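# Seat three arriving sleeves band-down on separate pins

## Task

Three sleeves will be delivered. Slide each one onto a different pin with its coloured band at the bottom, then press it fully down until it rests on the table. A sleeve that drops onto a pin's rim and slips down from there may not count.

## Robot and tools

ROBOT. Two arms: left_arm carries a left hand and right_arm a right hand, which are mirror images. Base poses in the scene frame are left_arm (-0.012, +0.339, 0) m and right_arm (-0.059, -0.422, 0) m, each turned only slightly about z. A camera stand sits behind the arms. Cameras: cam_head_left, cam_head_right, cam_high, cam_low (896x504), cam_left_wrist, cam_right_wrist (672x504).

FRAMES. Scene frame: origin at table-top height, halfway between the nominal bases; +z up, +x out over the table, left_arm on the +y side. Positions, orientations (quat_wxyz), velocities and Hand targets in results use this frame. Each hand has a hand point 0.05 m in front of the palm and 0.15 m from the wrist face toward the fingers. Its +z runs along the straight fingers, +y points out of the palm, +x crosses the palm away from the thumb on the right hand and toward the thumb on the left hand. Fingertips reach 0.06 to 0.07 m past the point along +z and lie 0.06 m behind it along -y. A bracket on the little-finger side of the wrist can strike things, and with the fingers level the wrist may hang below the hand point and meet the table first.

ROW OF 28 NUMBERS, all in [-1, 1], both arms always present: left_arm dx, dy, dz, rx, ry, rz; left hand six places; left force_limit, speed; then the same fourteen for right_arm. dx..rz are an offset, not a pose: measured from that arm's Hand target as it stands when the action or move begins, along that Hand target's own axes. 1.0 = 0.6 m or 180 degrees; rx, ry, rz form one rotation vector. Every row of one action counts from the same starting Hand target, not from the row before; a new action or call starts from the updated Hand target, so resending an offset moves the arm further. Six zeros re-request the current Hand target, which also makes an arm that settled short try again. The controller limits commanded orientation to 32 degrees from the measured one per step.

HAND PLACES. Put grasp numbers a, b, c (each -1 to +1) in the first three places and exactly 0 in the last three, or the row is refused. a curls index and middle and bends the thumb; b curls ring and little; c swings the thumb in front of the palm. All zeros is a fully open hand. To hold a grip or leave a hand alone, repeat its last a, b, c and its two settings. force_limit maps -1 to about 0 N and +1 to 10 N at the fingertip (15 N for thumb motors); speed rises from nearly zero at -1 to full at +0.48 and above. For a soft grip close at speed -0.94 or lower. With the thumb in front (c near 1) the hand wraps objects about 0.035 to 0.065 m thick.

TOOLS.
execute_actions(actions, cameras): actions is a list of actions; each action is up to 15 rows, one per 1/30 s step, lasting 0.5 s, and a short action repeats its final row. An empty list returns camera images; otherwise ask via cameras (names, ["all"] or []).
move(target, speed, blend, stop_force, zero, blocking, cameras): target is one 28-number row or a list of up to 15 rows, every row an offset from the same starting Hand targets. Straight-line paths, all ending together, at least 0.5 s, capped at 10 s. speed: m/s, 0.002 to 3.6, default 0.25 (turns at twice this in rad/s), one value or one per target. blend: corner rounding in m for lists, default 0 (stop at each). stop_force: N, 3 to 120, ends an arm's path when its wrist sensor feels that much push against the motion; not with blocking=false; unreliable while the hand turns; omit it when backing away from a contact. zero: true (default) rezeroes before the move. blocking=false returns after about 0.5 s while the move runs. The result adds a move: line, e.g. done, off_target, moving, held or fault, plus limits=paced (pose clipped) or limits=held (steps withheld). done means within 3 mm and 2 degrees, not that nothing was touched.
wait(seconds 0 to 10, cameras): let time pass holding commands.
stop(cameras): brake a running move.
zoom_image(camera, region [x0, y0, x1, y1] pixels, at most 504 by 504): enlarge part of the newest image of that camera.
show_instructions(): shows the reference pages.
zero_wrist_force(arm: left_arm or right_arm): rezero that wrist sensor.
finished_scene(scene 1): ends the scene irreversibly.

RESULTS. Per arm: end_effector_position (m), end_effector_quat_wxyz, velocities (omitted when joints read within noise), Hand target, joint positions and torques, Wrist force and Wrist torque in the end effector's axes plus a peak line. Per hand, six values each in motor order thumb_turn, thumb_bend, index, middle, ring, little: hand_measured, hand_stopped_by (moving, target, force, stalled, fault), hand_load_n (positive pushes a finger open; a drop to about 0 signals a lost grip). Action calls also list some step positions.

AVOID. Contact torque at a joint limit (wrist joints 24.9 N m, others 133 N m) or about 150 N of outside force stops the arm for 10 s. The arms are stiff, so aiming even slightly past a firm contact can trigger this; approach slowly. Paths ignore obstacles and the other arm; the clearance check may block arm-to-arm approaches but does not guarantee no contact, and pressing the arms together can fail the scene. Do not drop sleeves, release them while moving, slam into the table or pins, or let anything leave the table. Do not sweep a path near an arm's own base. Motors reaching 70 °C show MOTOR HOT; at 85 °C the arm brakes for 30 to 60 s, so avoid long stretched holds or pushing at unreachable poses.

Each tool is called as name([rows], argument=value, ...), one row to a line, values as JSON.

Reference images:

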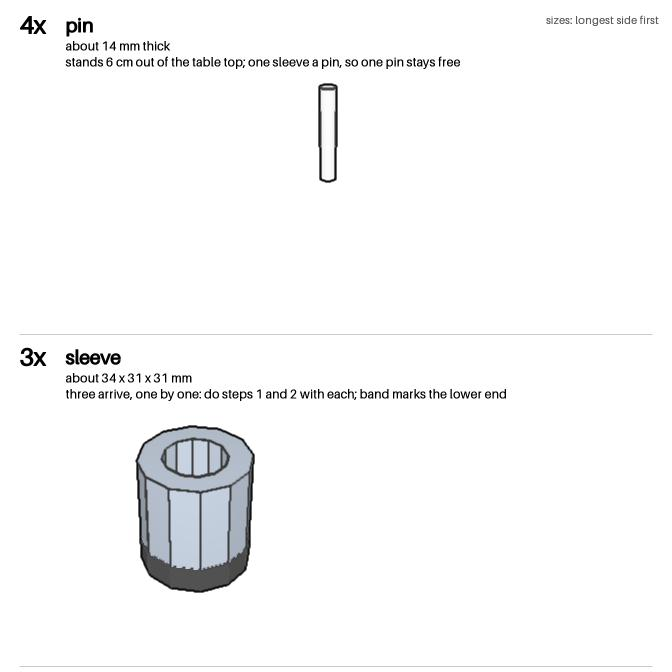

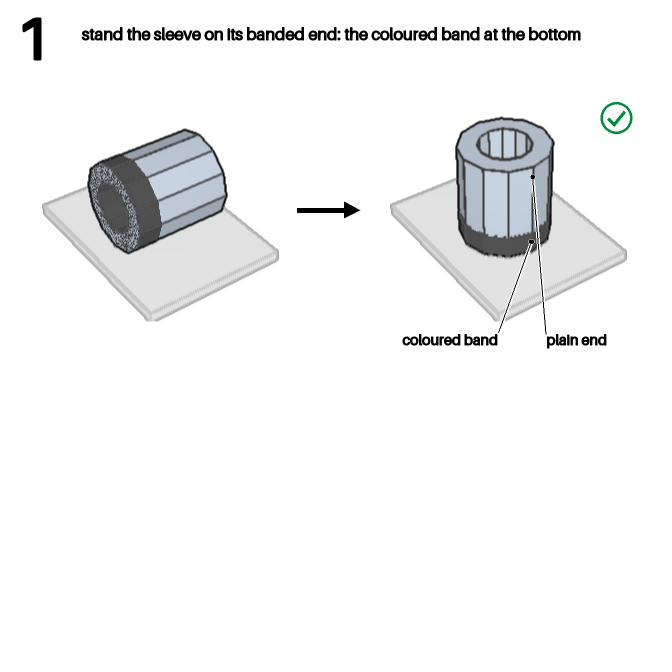

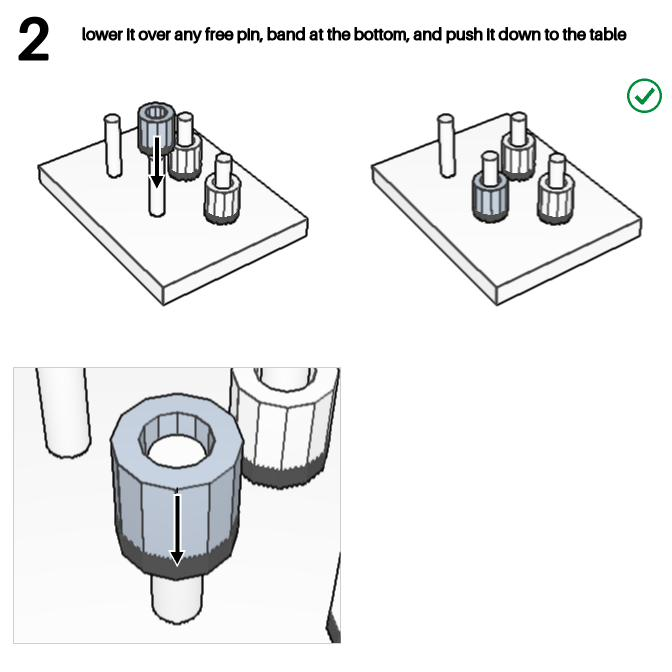

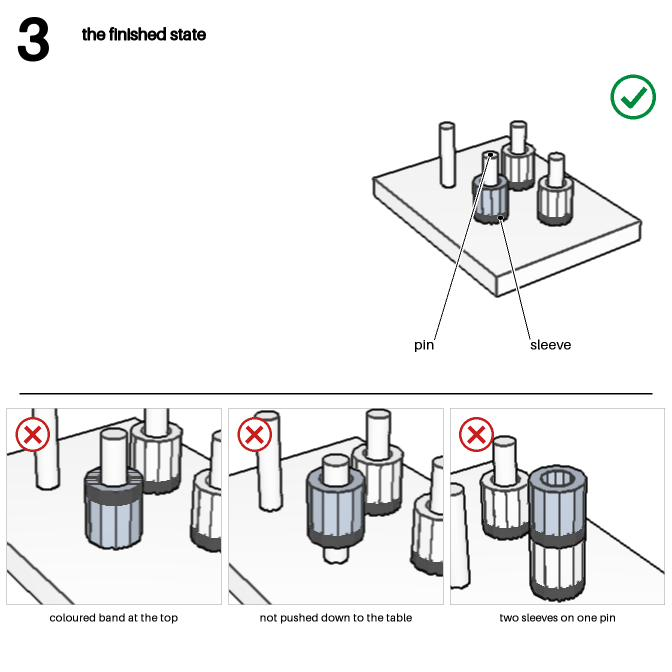

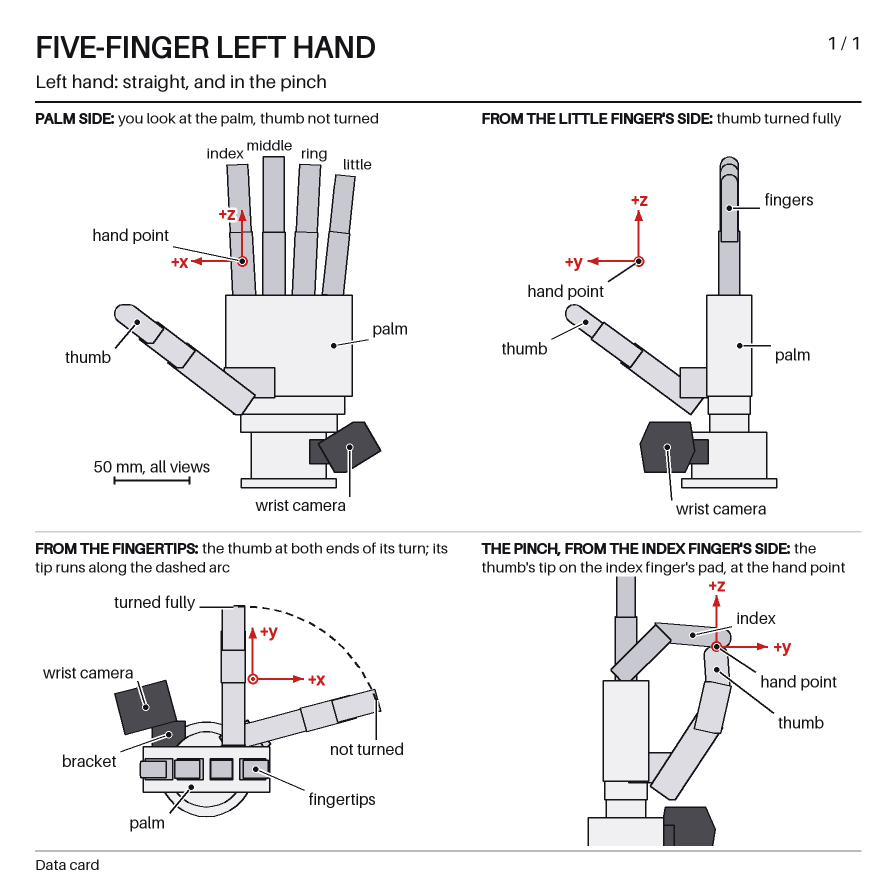

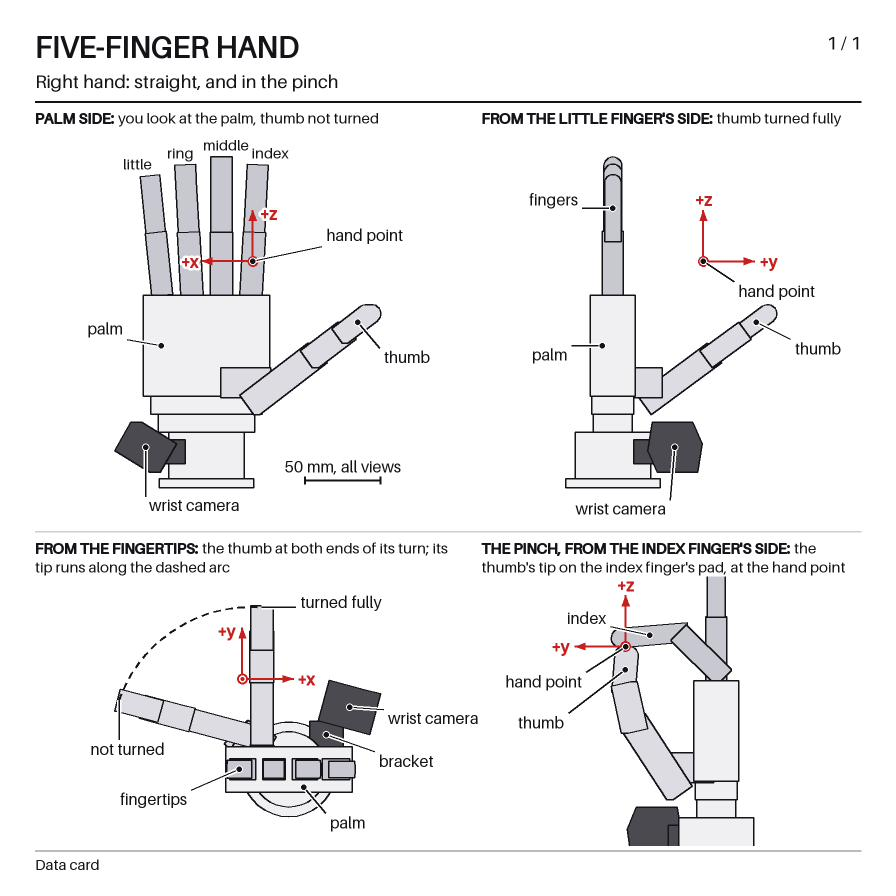

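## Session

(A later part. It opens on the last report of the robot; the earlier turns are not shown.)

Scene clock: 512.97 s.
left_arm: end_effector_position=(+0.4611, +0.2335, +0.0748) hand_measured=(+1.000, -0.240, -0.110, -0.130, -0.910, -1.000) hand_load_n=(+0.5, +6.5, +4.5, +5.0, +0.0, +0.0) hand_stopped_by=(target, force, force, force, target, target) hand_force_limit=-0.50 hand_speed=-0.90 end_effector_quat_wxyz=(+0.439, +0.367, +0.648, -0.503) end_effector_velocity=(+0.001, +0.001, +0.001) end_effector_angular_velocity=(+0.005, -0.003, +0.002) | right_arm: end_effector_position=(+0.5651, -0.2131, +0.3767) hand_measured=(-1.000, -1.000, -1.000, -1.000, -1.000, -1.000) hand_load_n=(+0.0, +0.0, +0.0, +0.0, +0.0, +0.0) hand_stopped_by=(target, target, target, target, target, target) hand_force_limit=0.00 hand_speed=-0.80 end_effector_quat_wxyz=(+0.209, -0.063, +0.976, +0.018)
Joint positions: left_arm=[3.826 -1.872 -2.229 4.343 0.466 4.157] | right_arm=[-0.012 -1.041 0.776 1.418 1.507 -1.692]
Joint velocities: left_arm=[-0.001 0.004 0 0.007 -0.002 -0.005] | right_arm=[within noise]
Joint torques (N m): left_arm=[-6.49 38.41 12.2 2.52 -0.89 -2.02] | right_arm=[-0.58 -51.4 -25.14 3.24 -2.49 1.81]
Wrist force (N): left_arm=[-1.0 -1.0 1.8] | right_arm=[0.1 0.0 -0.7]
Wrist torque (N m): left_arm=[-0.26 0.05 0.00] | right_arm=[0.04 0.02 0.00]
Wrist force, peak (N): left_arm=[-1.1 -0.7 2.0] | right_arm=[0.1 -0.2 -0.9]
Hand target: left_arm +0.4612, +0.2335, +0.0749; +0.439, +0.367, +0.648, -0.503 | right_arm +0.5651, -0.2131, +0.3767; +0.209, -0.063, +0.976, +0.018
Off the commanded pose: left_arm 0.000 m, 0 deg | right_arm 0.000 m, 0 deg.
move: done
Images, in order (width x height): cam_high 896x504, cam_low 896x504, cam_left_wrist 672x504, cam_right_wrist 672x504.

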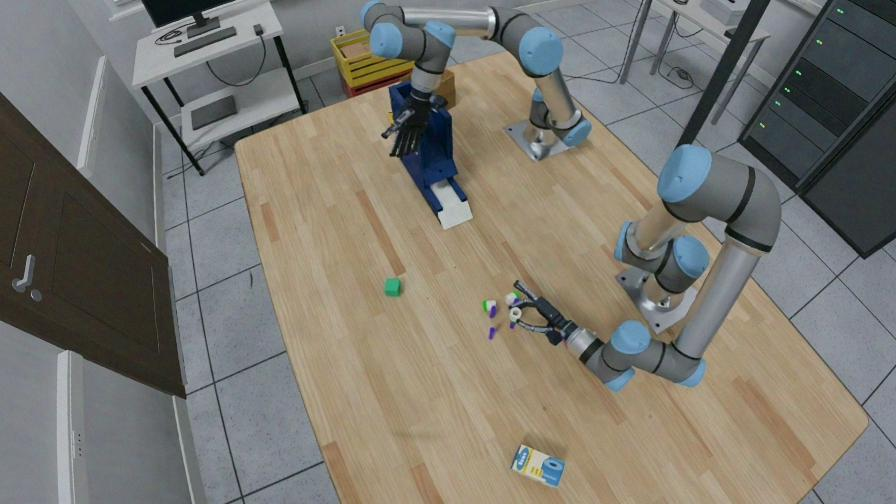

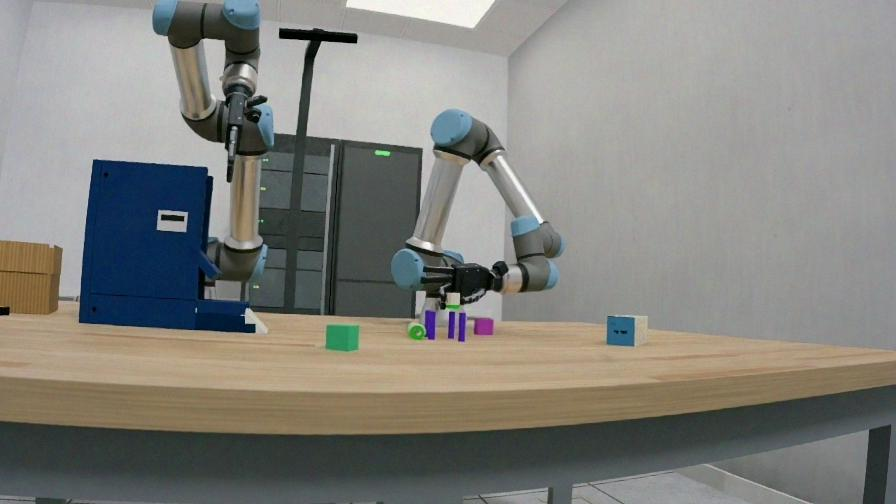

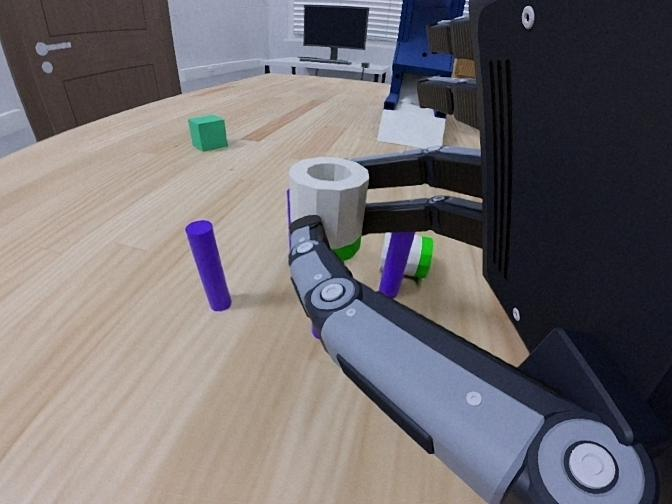

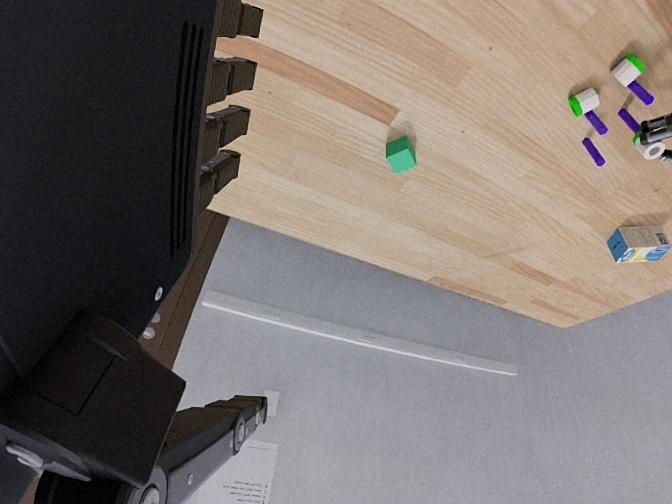

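move(target=[-0.0007, 0.0003, 0.0009, -0.0033, 0.0087, 0.0024, 0.6, 0, 1, 0, 0, 0, -0.5, -0.9, 0, 0, 0, 0, 0, 0, 0, 0, 0, 0, 0, 0, 0, -0.8], speed=0.05, cameras=["cam_low", "cam_high"])

zoom_image(camera="cam_low", region=[434, 290, 474, 346])

zoom_image(camera="cam_high", region=[500, 300, 530, 335])

Scene clock: 524.33 s.
left_arm: end_effector_position=(+0.4615, +0.2329, +0.0752) hand_measured=(+1.000, -0.240, -0.110, -0.130, -0.910, -1.000) hand_load_n=(+0.5, +6.0, +5.0, +5.0, +0.0, +0.0) hand_stopped_by=(target, force, force, force, target, target) hand_force_limit=-0.50 hand_speed=-0.90 end_effector_quat_wxyz=(+0.434, +0.374, +0.655, -0.493) end_effector_velocity=(-0.001, -0.001, +0.000) end_effector_angular_velocity=(-0.004, +0.001, -0.002) | right_arm: end_effector_position=(+0.5651, -0.2131, +0.3767) hand_measured=(-1.000, -1.000, -1.000, -1.000, -1.000, -1.000) hand_load_n=(+0.0, +0.0, +0.0, +0.0, +0.0, +0.0) hand_stopped_by=(target, target, target, target, target, target) hand_force_limit=0.00 hand_speed=-0.80 end_effector_quat_wxyz=(+0.209, -0.063, +0.976, +0.018)
Joint positions: left_arm=[3.82 -1.846 -2.244 4.401 0.466 4.104] | right_arm=[-0.012 -1.041 0.776 1.418 1.507 -1.692]
Joint velocities: left_arm=[0 -0.002 0 -0.005 0.001 0.005] | right_arm=[within noise]
Joint torques (N m): left_arm=[1.21 9.92 20.32 -2.6 0.94 2.01] | right_arm=[-0.45 -51.21 -24.89 3.24 -2.55 1.77]
Wrist force (N): left_arm=[-0.8 -0.8 1.7] | right_arm=[-0.1 0.0 -0.6]
Wrist torque (N m): left_arm=[-0.24 0.01 -0.06] | right_arm=[0.03 0.05 -0.01]
Wrist force, peak (N): left_arm=[-0.6 -1.0 2.1] | right_arm=[0.0 -0.2 -0.9]
Hand target: left_arm +0.4616, +0.2330, +0.0752; +0.434, +0.374, +0.655, -0.493 | right_arm +0.5651, -0.2131, +0.3767; +0.209, -0.063, +0.976, +0.018
Off the commanded pose: left_arm 0.000 m, 0 deg | right_arm 0.000 m, 0 deg.
move: done
Images, in order (width x height): cam_high 896x504, cam_low 896x504.

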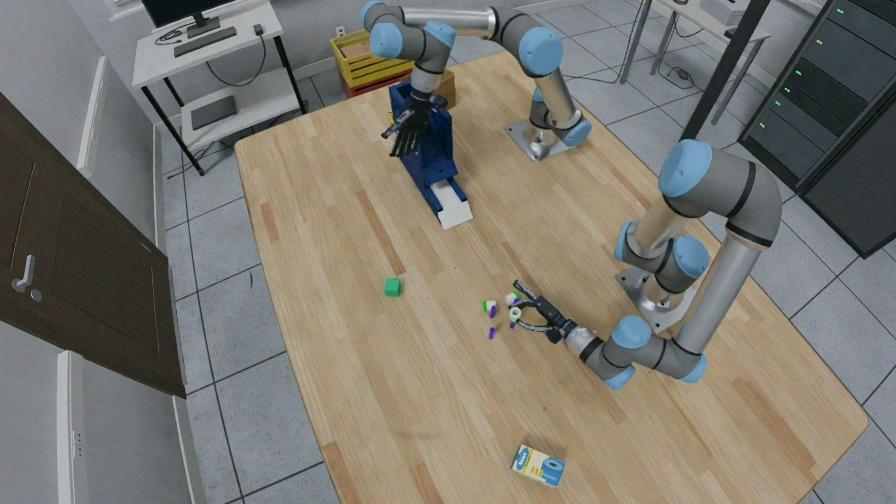

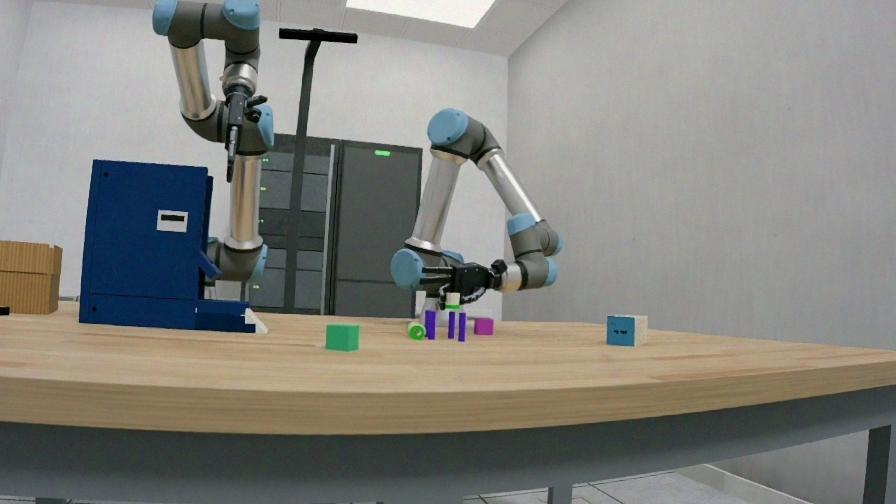

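Scaled by 9.000 from the camera's 896x504 image, which has a finer 1280x720 frame.

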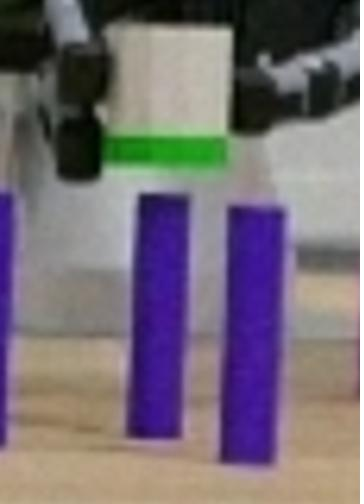

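Scaled by 14.400 from the camera's 896x504 image, which has a finer 1280x720 frame.

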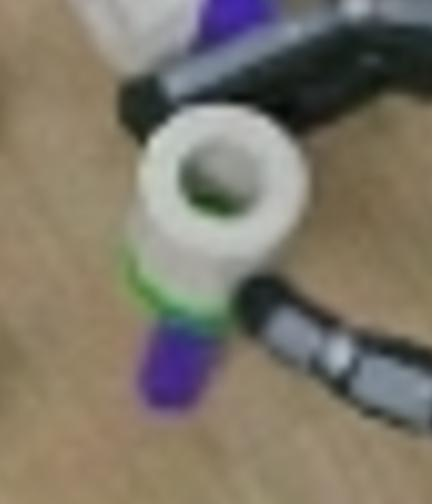

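move(target=[0.01875, 0.0064, 0.00276, 0, 0, 0, 0.6, 0, 1, 0, 0, 0, -0.5, -0.9, 0, 0, 0, 0, 0, 0, 0, 0, 0, 0, 0, 0, 0, -0.8], speed=0.015, stop_force=3.5, cameras=["cam_low", "cam_high", "cam_left_wrist"])

zoom_image(camera="cam_low", region=[434, 290, 474, 346])

zoom_image(camera="cam_high", region=[500, 300, 530, 335])

Scene clock: 531.33 s.
left_arm: end_effector_position=(+0.4615, +0.2329, +0.0632) hand_measured=(+1.000, -0.240, -0.110, -0.130, -0.910, -1.000) hand_load_n=(+1.0, +6.0, +5.0, +4.5, +0.0, +0.0) hand_stopped_by=(target, force, force, force, target, target) hand_force_limit=-0.50 hand_speed=-0.90 end_effector_quat_wxyz=(+0.434, +0.374, +0.655, -0.493) | right_arm: end_effector_position=(+0.5651, -0.2131, +0.3767) hand_measured=(-1.000, -1.000, -1.000, -1.000, -1.000, -1.000) hand_load_n=(+0.0, +0.0, +0.0, +0.0, +0.0, +0.0) hand_stopped_by=(target, target, target, target, target, target) hand_force_limit=0.00 hand_speed=-0.80 end_effector_quat_wxyz=(+0.209, -0.063, +0.976, +0.018)
Joint positions: left_arm=[3.82 -1.876 -2.252 4.438 0.466 4.104] | right_arm=[-0.012 -1.041 0.776 1.418 1.507 -1.692]
Joint torques (N m): left_arm=[-0.1 37.05 21.99 -2.85 -1.17 -1.75] | right_arm=[-0.54 -51.09 -25.14 3.2 -2.55 1.8]
Wrist force (N): left_arm=[-0.5 -1.6 1.4] | right_arm=[0.0 -0.1 -0.5]
Wrist torque (N m): left_arm=[-0.26 0.01 -0.06] | right_arm=[0.01 0.02 -0.01]
Wrist force, peak (N): left_arm=[-1.0 -2.0 1.5] | right_arm=[-0.1 -0.1 -0.9]
Hand target: left_arm +0.4616, +0.2329, +0.0632; +0.434, +0.374, +0.655, -0.493 | right_arm +0.5651, -0.2131, +0.3767; +0.209, -0.063, +0.976, +0.018
Off the commanded pose: left_arm 0.000 m, 0 deg | right_arm 0.000 m, 0 deg.
move: done
Images, in order (width x height): cam_high 896x504, cam_low 896x504, cam_left_wrist 672x504.

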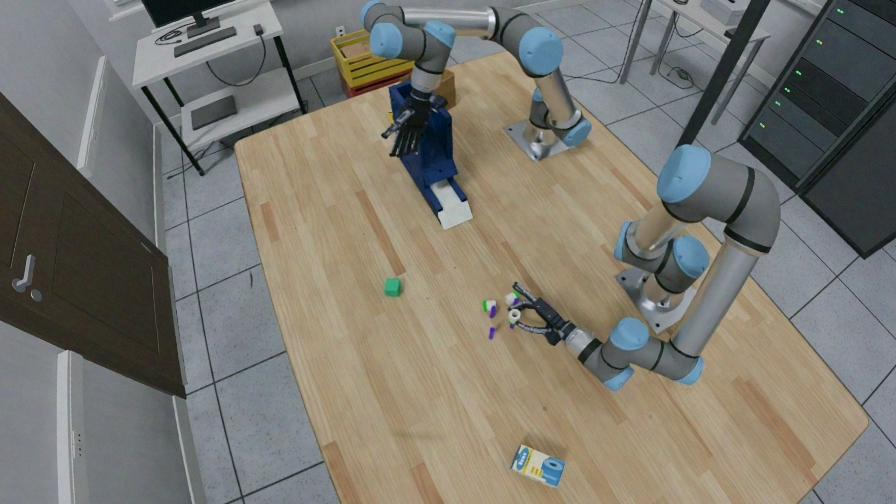

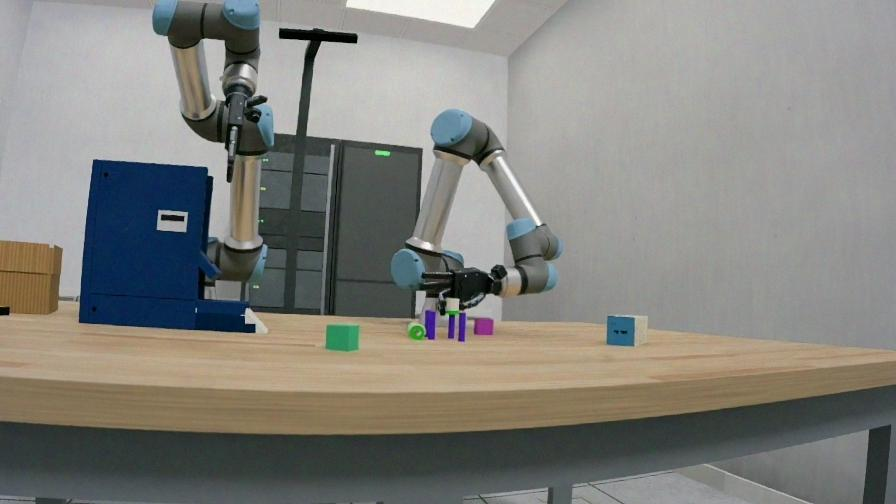

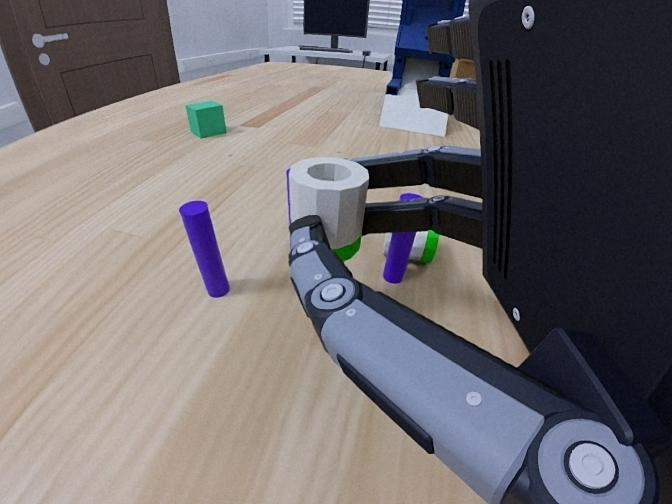

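Scaled by 9.000 from the camera's 896x504 image, which has a finer 1280x720 frame.

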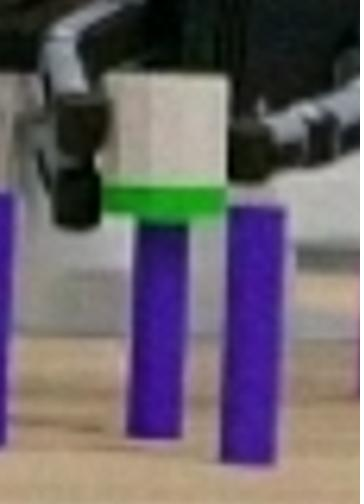

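Scaled by 14.400 from the camera's 896x504 image, which has a finer 1280x720 frame.

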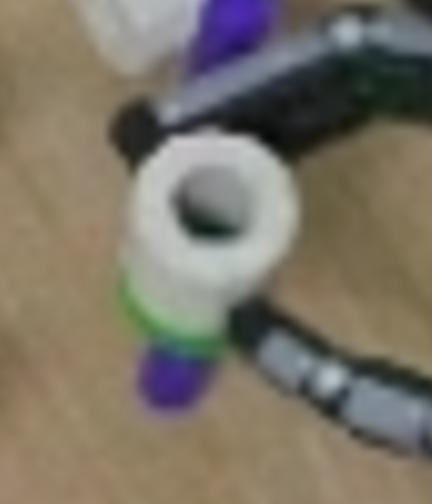

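move(target=[0.0391, 0.0134, 0.0057, 0, 0, 0, 0.6, 0, 1, 0, 0, 0, -0.5, -0.9, 0, 0, 0, 0, 0, 0, 0, 0, 0, 0, 0, 0, 0, -0.8], speed=0.025, stop_force=5, cameras=["cam_low", "cam_high", "cam_left_wrist"])

zoom_image(camera="cam_low", region=[414, 290, 494, 346])

zoom_image(camera="cam_high", region=[470, 270, 610, 370])

Scene clock: 553.67 s.
left_arm: end_effector_position=(+0.4615, +0.2329, +0.0487) hand_measured=(+1.000, -0.240, -0.110, -0.130, -0.910, -1.000) hand_load_n=(+2.0, +5.5, +5.0, +4.0, +0.0, +0.0) hand_stopped_by=(target, force, force, force, target, target) hand_force_limit=-0.50 hand_speed=-0.90 end_effector_quat_wxyz=(+0.434, +0.374, +0.655, -0.493) | right_arm: end_effector_position=(+0.5651, -0.2131, +0.3767) hand_measured=(-1.000, -1.000, -1.000, -1.000, -1.000, -1.000) hand_load_n=(+0.0, +0.0, +0.0, +0.0, +0.0, +0.0) hand_stopped_by=(target, target, target, target, target, target) hand_force_limit=0.00 hand_speed=-0.80 end_effector_quat_wxyz=(+0.209, -0.063, +0.976, +0.018)
Joint positions: left_arm=[3.82 -1.914 -2.26 4.483 0.466 4.104] | right_arm=[-0.012 -1.041 0.776 1.418 1.507 -1.692]
Joint torques (N m): left_arm=[2.92 23.72 24.29 2.76 -2.33 1.39] | right_arm=[-0.42 -51.37 -25.1 3.29 -2.49 1.83]
Wrist force (N): left_arm=[3.5 -4.0 -2.0] | right_arm=[0.1 0.0 -0.5]
Wrist torque (N m): left_arm=[-0.27 -0.01 -0.01] | right_arm=[0.05 0.02 0.00]
Wrist force, peak (N): left_arm=[-2.8 -7.8 -7.4] | right_arm=[0.2 0.0 -1.0]
Hand target: left_arm +0.4615, +0.2329, +0.0487; +0.434, +0.374, +0.655, -0.493 (not the last commanded pose) | right_arm +0.5651, -0.2131, +0.3767; +0.209, -0.063, +0.976, +0.018
Off the commanded pose: left_arm 0.011 m, 0 deg | right_arm 0.000 m, 0 deg.
move: contact (left_arm)
Images, in order (width x height): cam_high 896x504, cam_low 896x504, cam_left_wrist 672x504.

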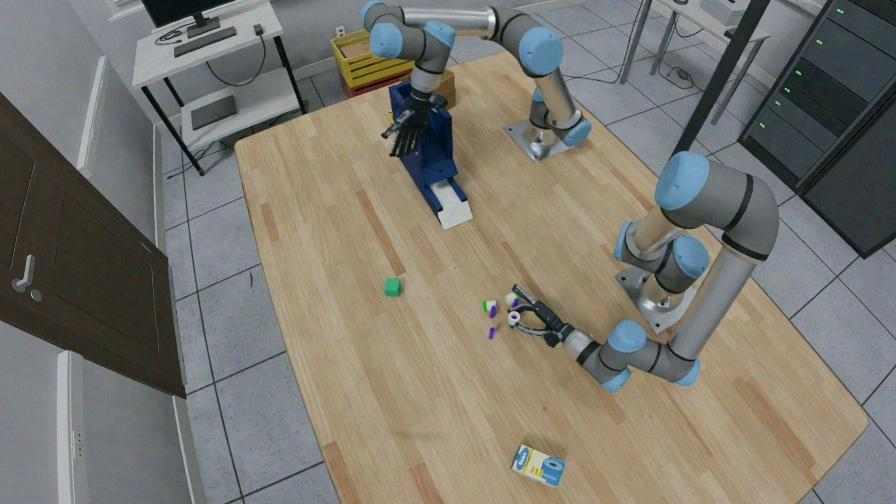

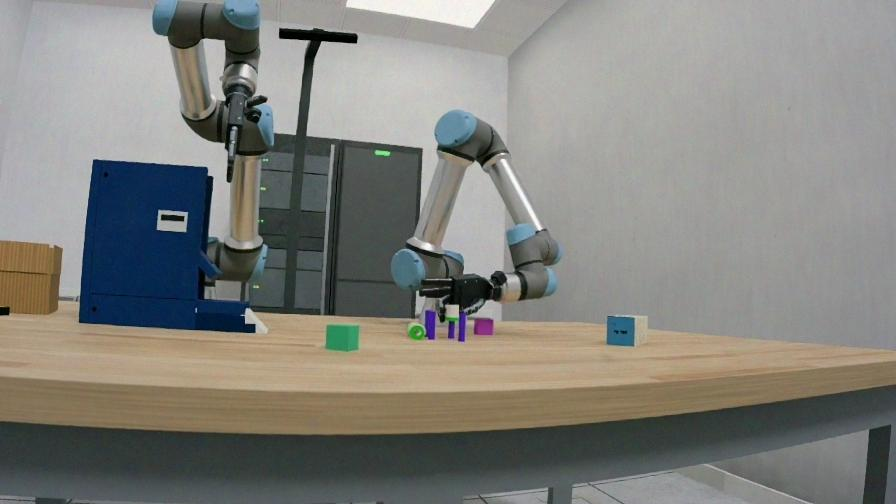

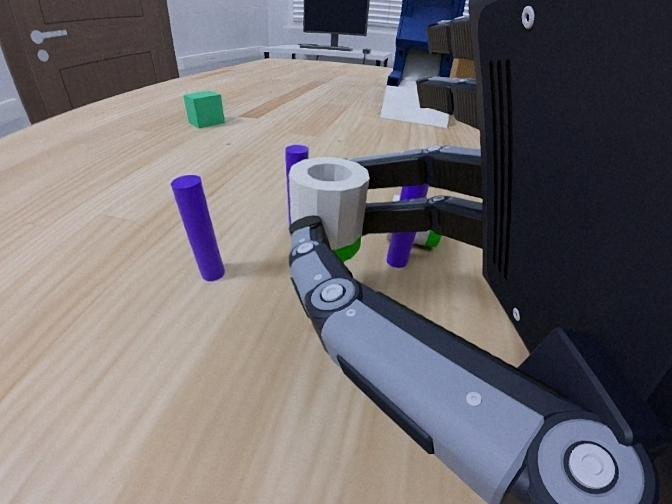

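Scaled by 6.300 from the camera's 896x504 image, which has a finer 1280x720 frame.

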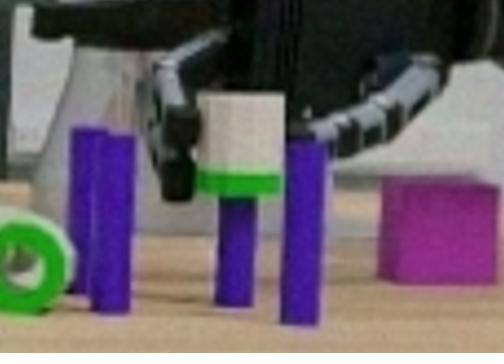

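Scaled by 3.600 from the camera's 896x504 image, which has a finer 1280x720 frame.

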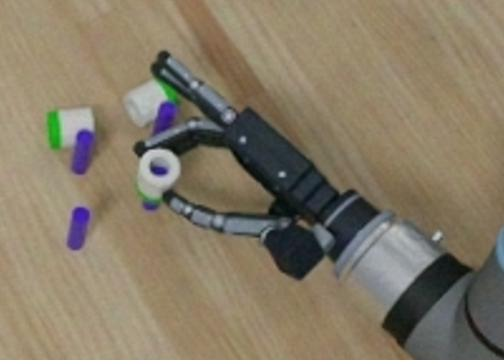

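move(target=[0.0008, -0.0016, -0.0015, 0, 0, 0, 0.6, 0, 1, 0, 0, 0, -0.5, -0.9, 0, 0, 0, 0, 0, 0, 0, 0, 0, 0, 0, 0, 0, -0.8], speed=0.025)

Scene clock: 559.10 s.
left_arm: end_effector_position=(+0.4603, +0.2336, +0.0487) hand_measured=(+1.000, -0.240, -0.110, -0.130, -0.910, -1.000) hand_load_n=(+0.5, +6.0, +4.5, +5.0, +0.0, +0.0) hand_stopped_by=(target, force, force, force, target, target) hand_force_limit=-0.50 hand_speed=-0.90 end_effector_quat_wxyz=(+0.434, +0.374, +0.655, -0.493) | right_arm: end_effector_position=(+0.5651, -0.2131, +0.3767) hand_measured=(-1.000, -1.000, -1.000, -1.000, -1.000, -1.000) hand_load_n=(+0.0, +0.0, +0.0, +0.0, +0.0, +0.0) hand_stopped_by=(target, target, target, target, target, target) hand_force_limit=0.00 hand_speed=-0.80 end_effector_quat_wxyz=(+0.209, -0.063, +0.976, +0.018)
Joint positions: left_arm=[3.823 -1.912 -2.262 4.482 0.469 4.106] | right_arm=[-0.012 -1.041 0.776 1.418 1.507 -1.692]
Joint torques (N m): left_arm=[1.94 36.64 1.1 -2.79 0.25 1.29] | right_arm=[-0.05 -51.27 -25.44 3.37 -2.52 1.84]
Wrist force (N): left_arm=[-1.0 -1.0 1.9] | right_arm=[0.2 -0.2 -0.4]
Wrist torque (N m): left_arm=[-0.26 0.05 -0.06] | right_arm=[0.00 0.00 0.00]
Wrist force, peak (N): left_arm=[2.2 -4.7 -2.7] | right_arm=[-0.3 -0.1 -0.9]
Hand target: left_arm +0.4603, +0.2336, +0.0487; +0.434, +0.374, +0.655, -0.493 | right_arm +0.5651, -0.2131, +0.3767; +0.209, -0.063, +0.976, +0.018
Off the commanded pose: left_arm 0.000 m, 0 deg | right_arm 0.000 m, 0 deg.
move: done

move(target=[0.0425, 0.014, 0.0055, 0, 0, 0, 0.6, 0, 1, 0, 0, 0, -0.5, -0.9, 0, 0, 0, 0, 0, 0, 0, 0, 0, 0, 0, 0, 0, -0.8], speed=0.025, stop_force=5, cameras=["cam_low", "cam_high", "cam_left_wrist"])

zoom_image(camera="cam_low", region=[414, 290, 494, 346])

Scene clock: 563.50 s.
left_arm: end_effector_position=(+0.4599, +0.2339, +0.0216) hand_measured=(+1.000, -0.240, -0.110, -0.130, -0.910, -1.000) hand_load_n=(+1.0, +6.0, +4.5, +5.0, -0.5, +0.0) hand_stopped_by=(target, force, force, force, target, target) hand_force_limit=-0.50 hand_speed=-0.90 end_effector_quat_wxyz=(+0.434, +0.374, +0.655, -0.493) | right_arm: end_effector_position=(+0.5651, -0.2131, +0.3767) hand_measured=(-1.000, -1.000, -1.000, -1.000, -1.000, -1.000) hand_load_n=(+0.0, +0.0, +0.0, +0.0, +0.0, +0.0) hand_stopped_by=(target, target, target, target, target, target) hand_force_limit=0.00 hand_speed=-0.80 end_effector_quat_wxyz=(+0.209, -0.063, +0.976, +0.018)
Joint positions: left_arm=[3.824 -1.985 -2.273 4.565 0.471 4.107] | right_arm=[-0.012 -1.041 0.776 1.418 1.507 -1.692]
Joint torques (N m): left_arm=[1.62 39.59 16.6 -2.7 -0.68 -1.65] | right_arm=[-0.08 -51.65 -25.35 3.34 -2.52 1.91]
Wrist force (N): left_arm=[-0.6 -1.1 1.7] | right_arm=[-0.2 -0.1 -0.6]
Wrist torque (N m): left_arm=[-0.27 0.00 -0.04] | right_arm=[0.04 0.06 -0.02]
Wrist force, peak (N): left_arm=[-1.2 -1.2 1.9] | right_arm=[-0.3 0.0 -0.8]
Hand target: left_arm +0.4599, +0.2339, +0.0216; +0.434, +0.374, +0.655, -0.493 | right_arm +0.5651, -0.2131, +0.3767; +0.209, -0.063, +0.976, +0.018
Off the commanded pose: left_arm 0.000 m, 0 deg | right_arm 0.000 m, 0 deg.
move: done
Images, in order (width x height): cam_high 896x504, cam_low 896x504, cam_left_wrist 672x504.

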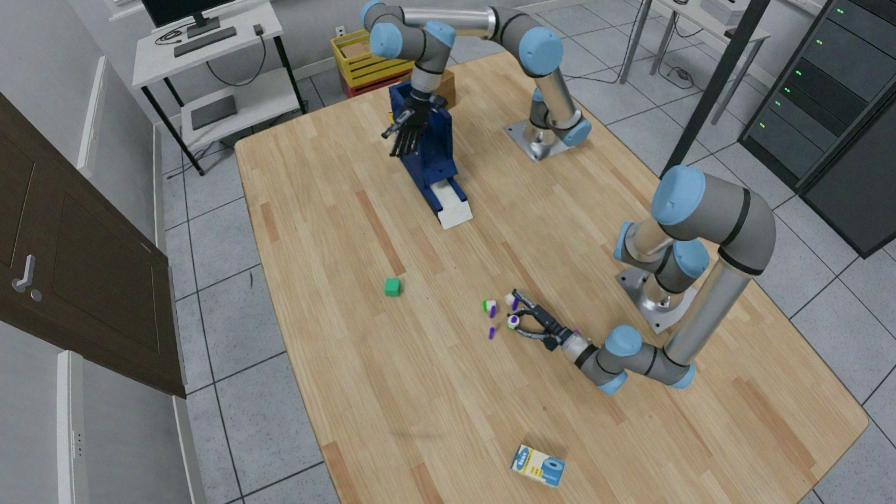

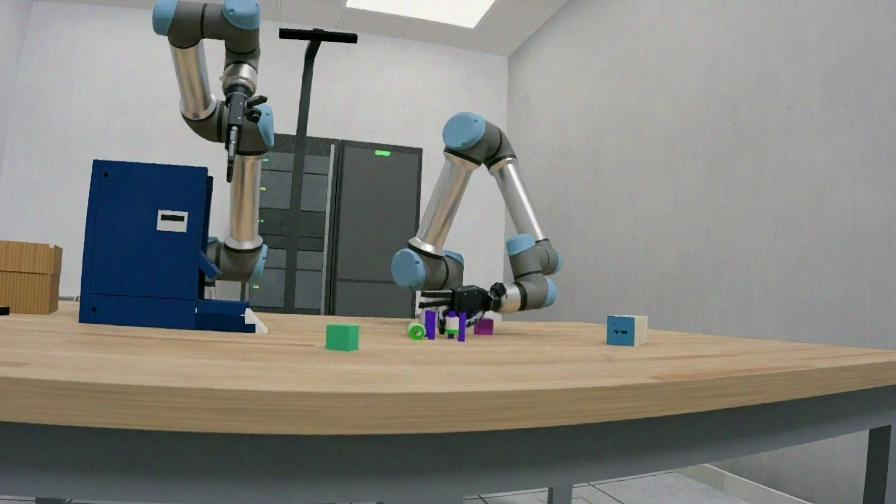

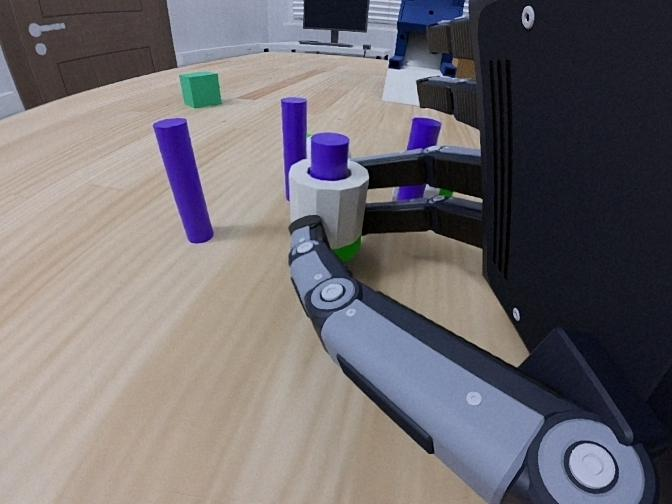

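Scaled by 6.300 from the camera's 896x504 image, which has a finer 1280x720 frame.

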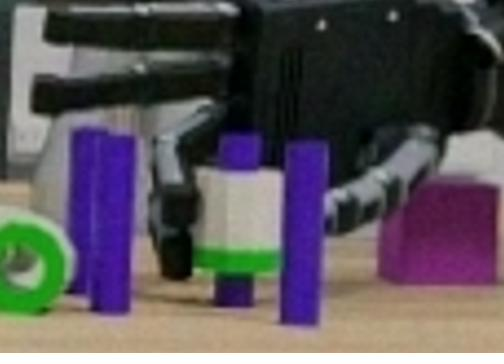

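move(target=[0.0109, 0.0037, 0.0016, 0, 0, 0, 0.6, 0, 1, 0, 0, 0, -0.5, -0.9, 0, 0, 0, 0, 0, 0, 0, 0, 0, 0, 0, 0, 0, -0.8], speed=0.02, stop_force=4, cameras=["cam_low", "cam_left_wrist"])

zoom_image(camera="cam_low", region=[414, 290, 494, 346])

Scene clock: 569.47 s.
left_arm: end_effector_position=(+0.4600, +0.2340, +0.0175) hand_measured=(+1.000, -0.240, -0.110, -0.130, -0.910, -1.000) hand_load_n=(+0.5, +6.0, +5.0, +5.0, +0.5, +0.0) hand_stopped_by=(target, force, force, force, target, target) hand_force_limit=-0.50 hand_speed=-0.90 end_effector_quat_wxyz=(+0.434, +0.374, +0.655, -0.493) | right_arm: end_effector_position=(+0.5651, -0.2131, +0.3767) hand_measured=(-1.000, -1.000, -1.000, -1.000, -1.000, -1.000) hand_load_n=(+0.0, +0.0, +0.0, +0.0, +0.0, +0.0) hand_stopped_by=(target, target, target, target, target, target) hand_force_limit=0.00 hand_speed=-0.80 end_effector_quat_wxyz=(+0.209, -0.063, +0.976, +0.018)
Joint positions: left_arm=[3.824 -1.996 -2.274 4.577 0.471 4.107] | right_arm=[-0.012 -1.041 0.776 1.418 1.507 -1.692]
Joint torques (N m): left_arm=[-0.7 37.77 18.9 -1.49 1.61 -0.47] | right_arm=[-0.55 -51.65 -25.11 3.33 -2.48 1.91]
Wrist force (N): left_arm=[-5.3 -2.6 -0.2] | right_arm=[-0.1 -0.1 -0.4]
Wrist torque (N m): left_arm=[-0.15 -0.25 -0.20] | right_arm=[0.01 0.04 -0.01]
Wrist force, peak (N): left_arm=[-12.7 -3.9 -3.3] | right_arm=[0.0 0.2 -0.9]
Hand target: left_arm +0.4600, +0.2340, +0.0175; +0.434, +0.374, +0.655, -0.493 (not the last commanded pose) | right_arm +0.5651, -0.2131, +0.3767; +0.209, -0.063, +0.976, +0.018
Off the commanded pose: left_arm 0.003 m, 0 deg | right_arm 0.000 m, 0 deg.
move: contact (left_arm)
Images, in order (width x height): cam_low 896x504, cam_left_wrist 672x504.

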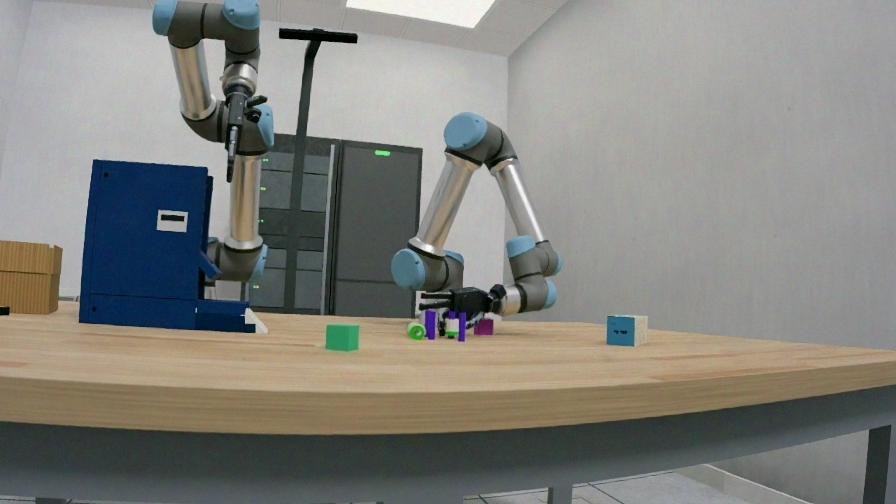

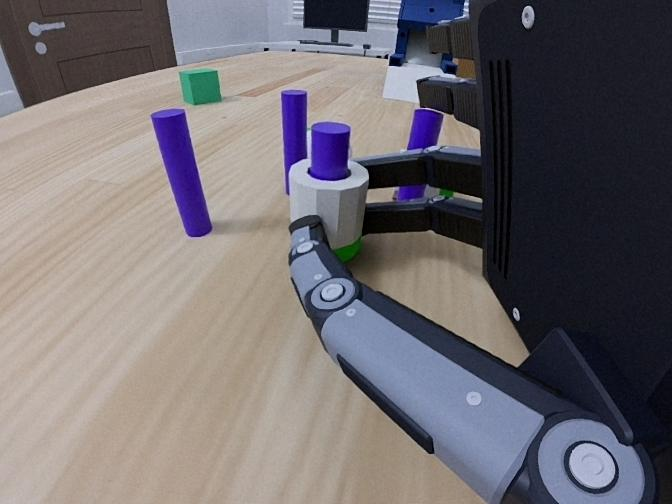

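Scaled by 6.300 from the camera's 896x504 image, which has a finer 1280x720 frame.

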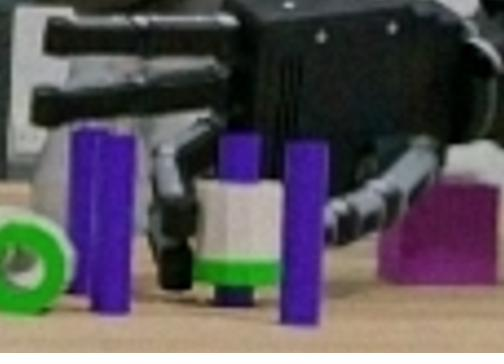

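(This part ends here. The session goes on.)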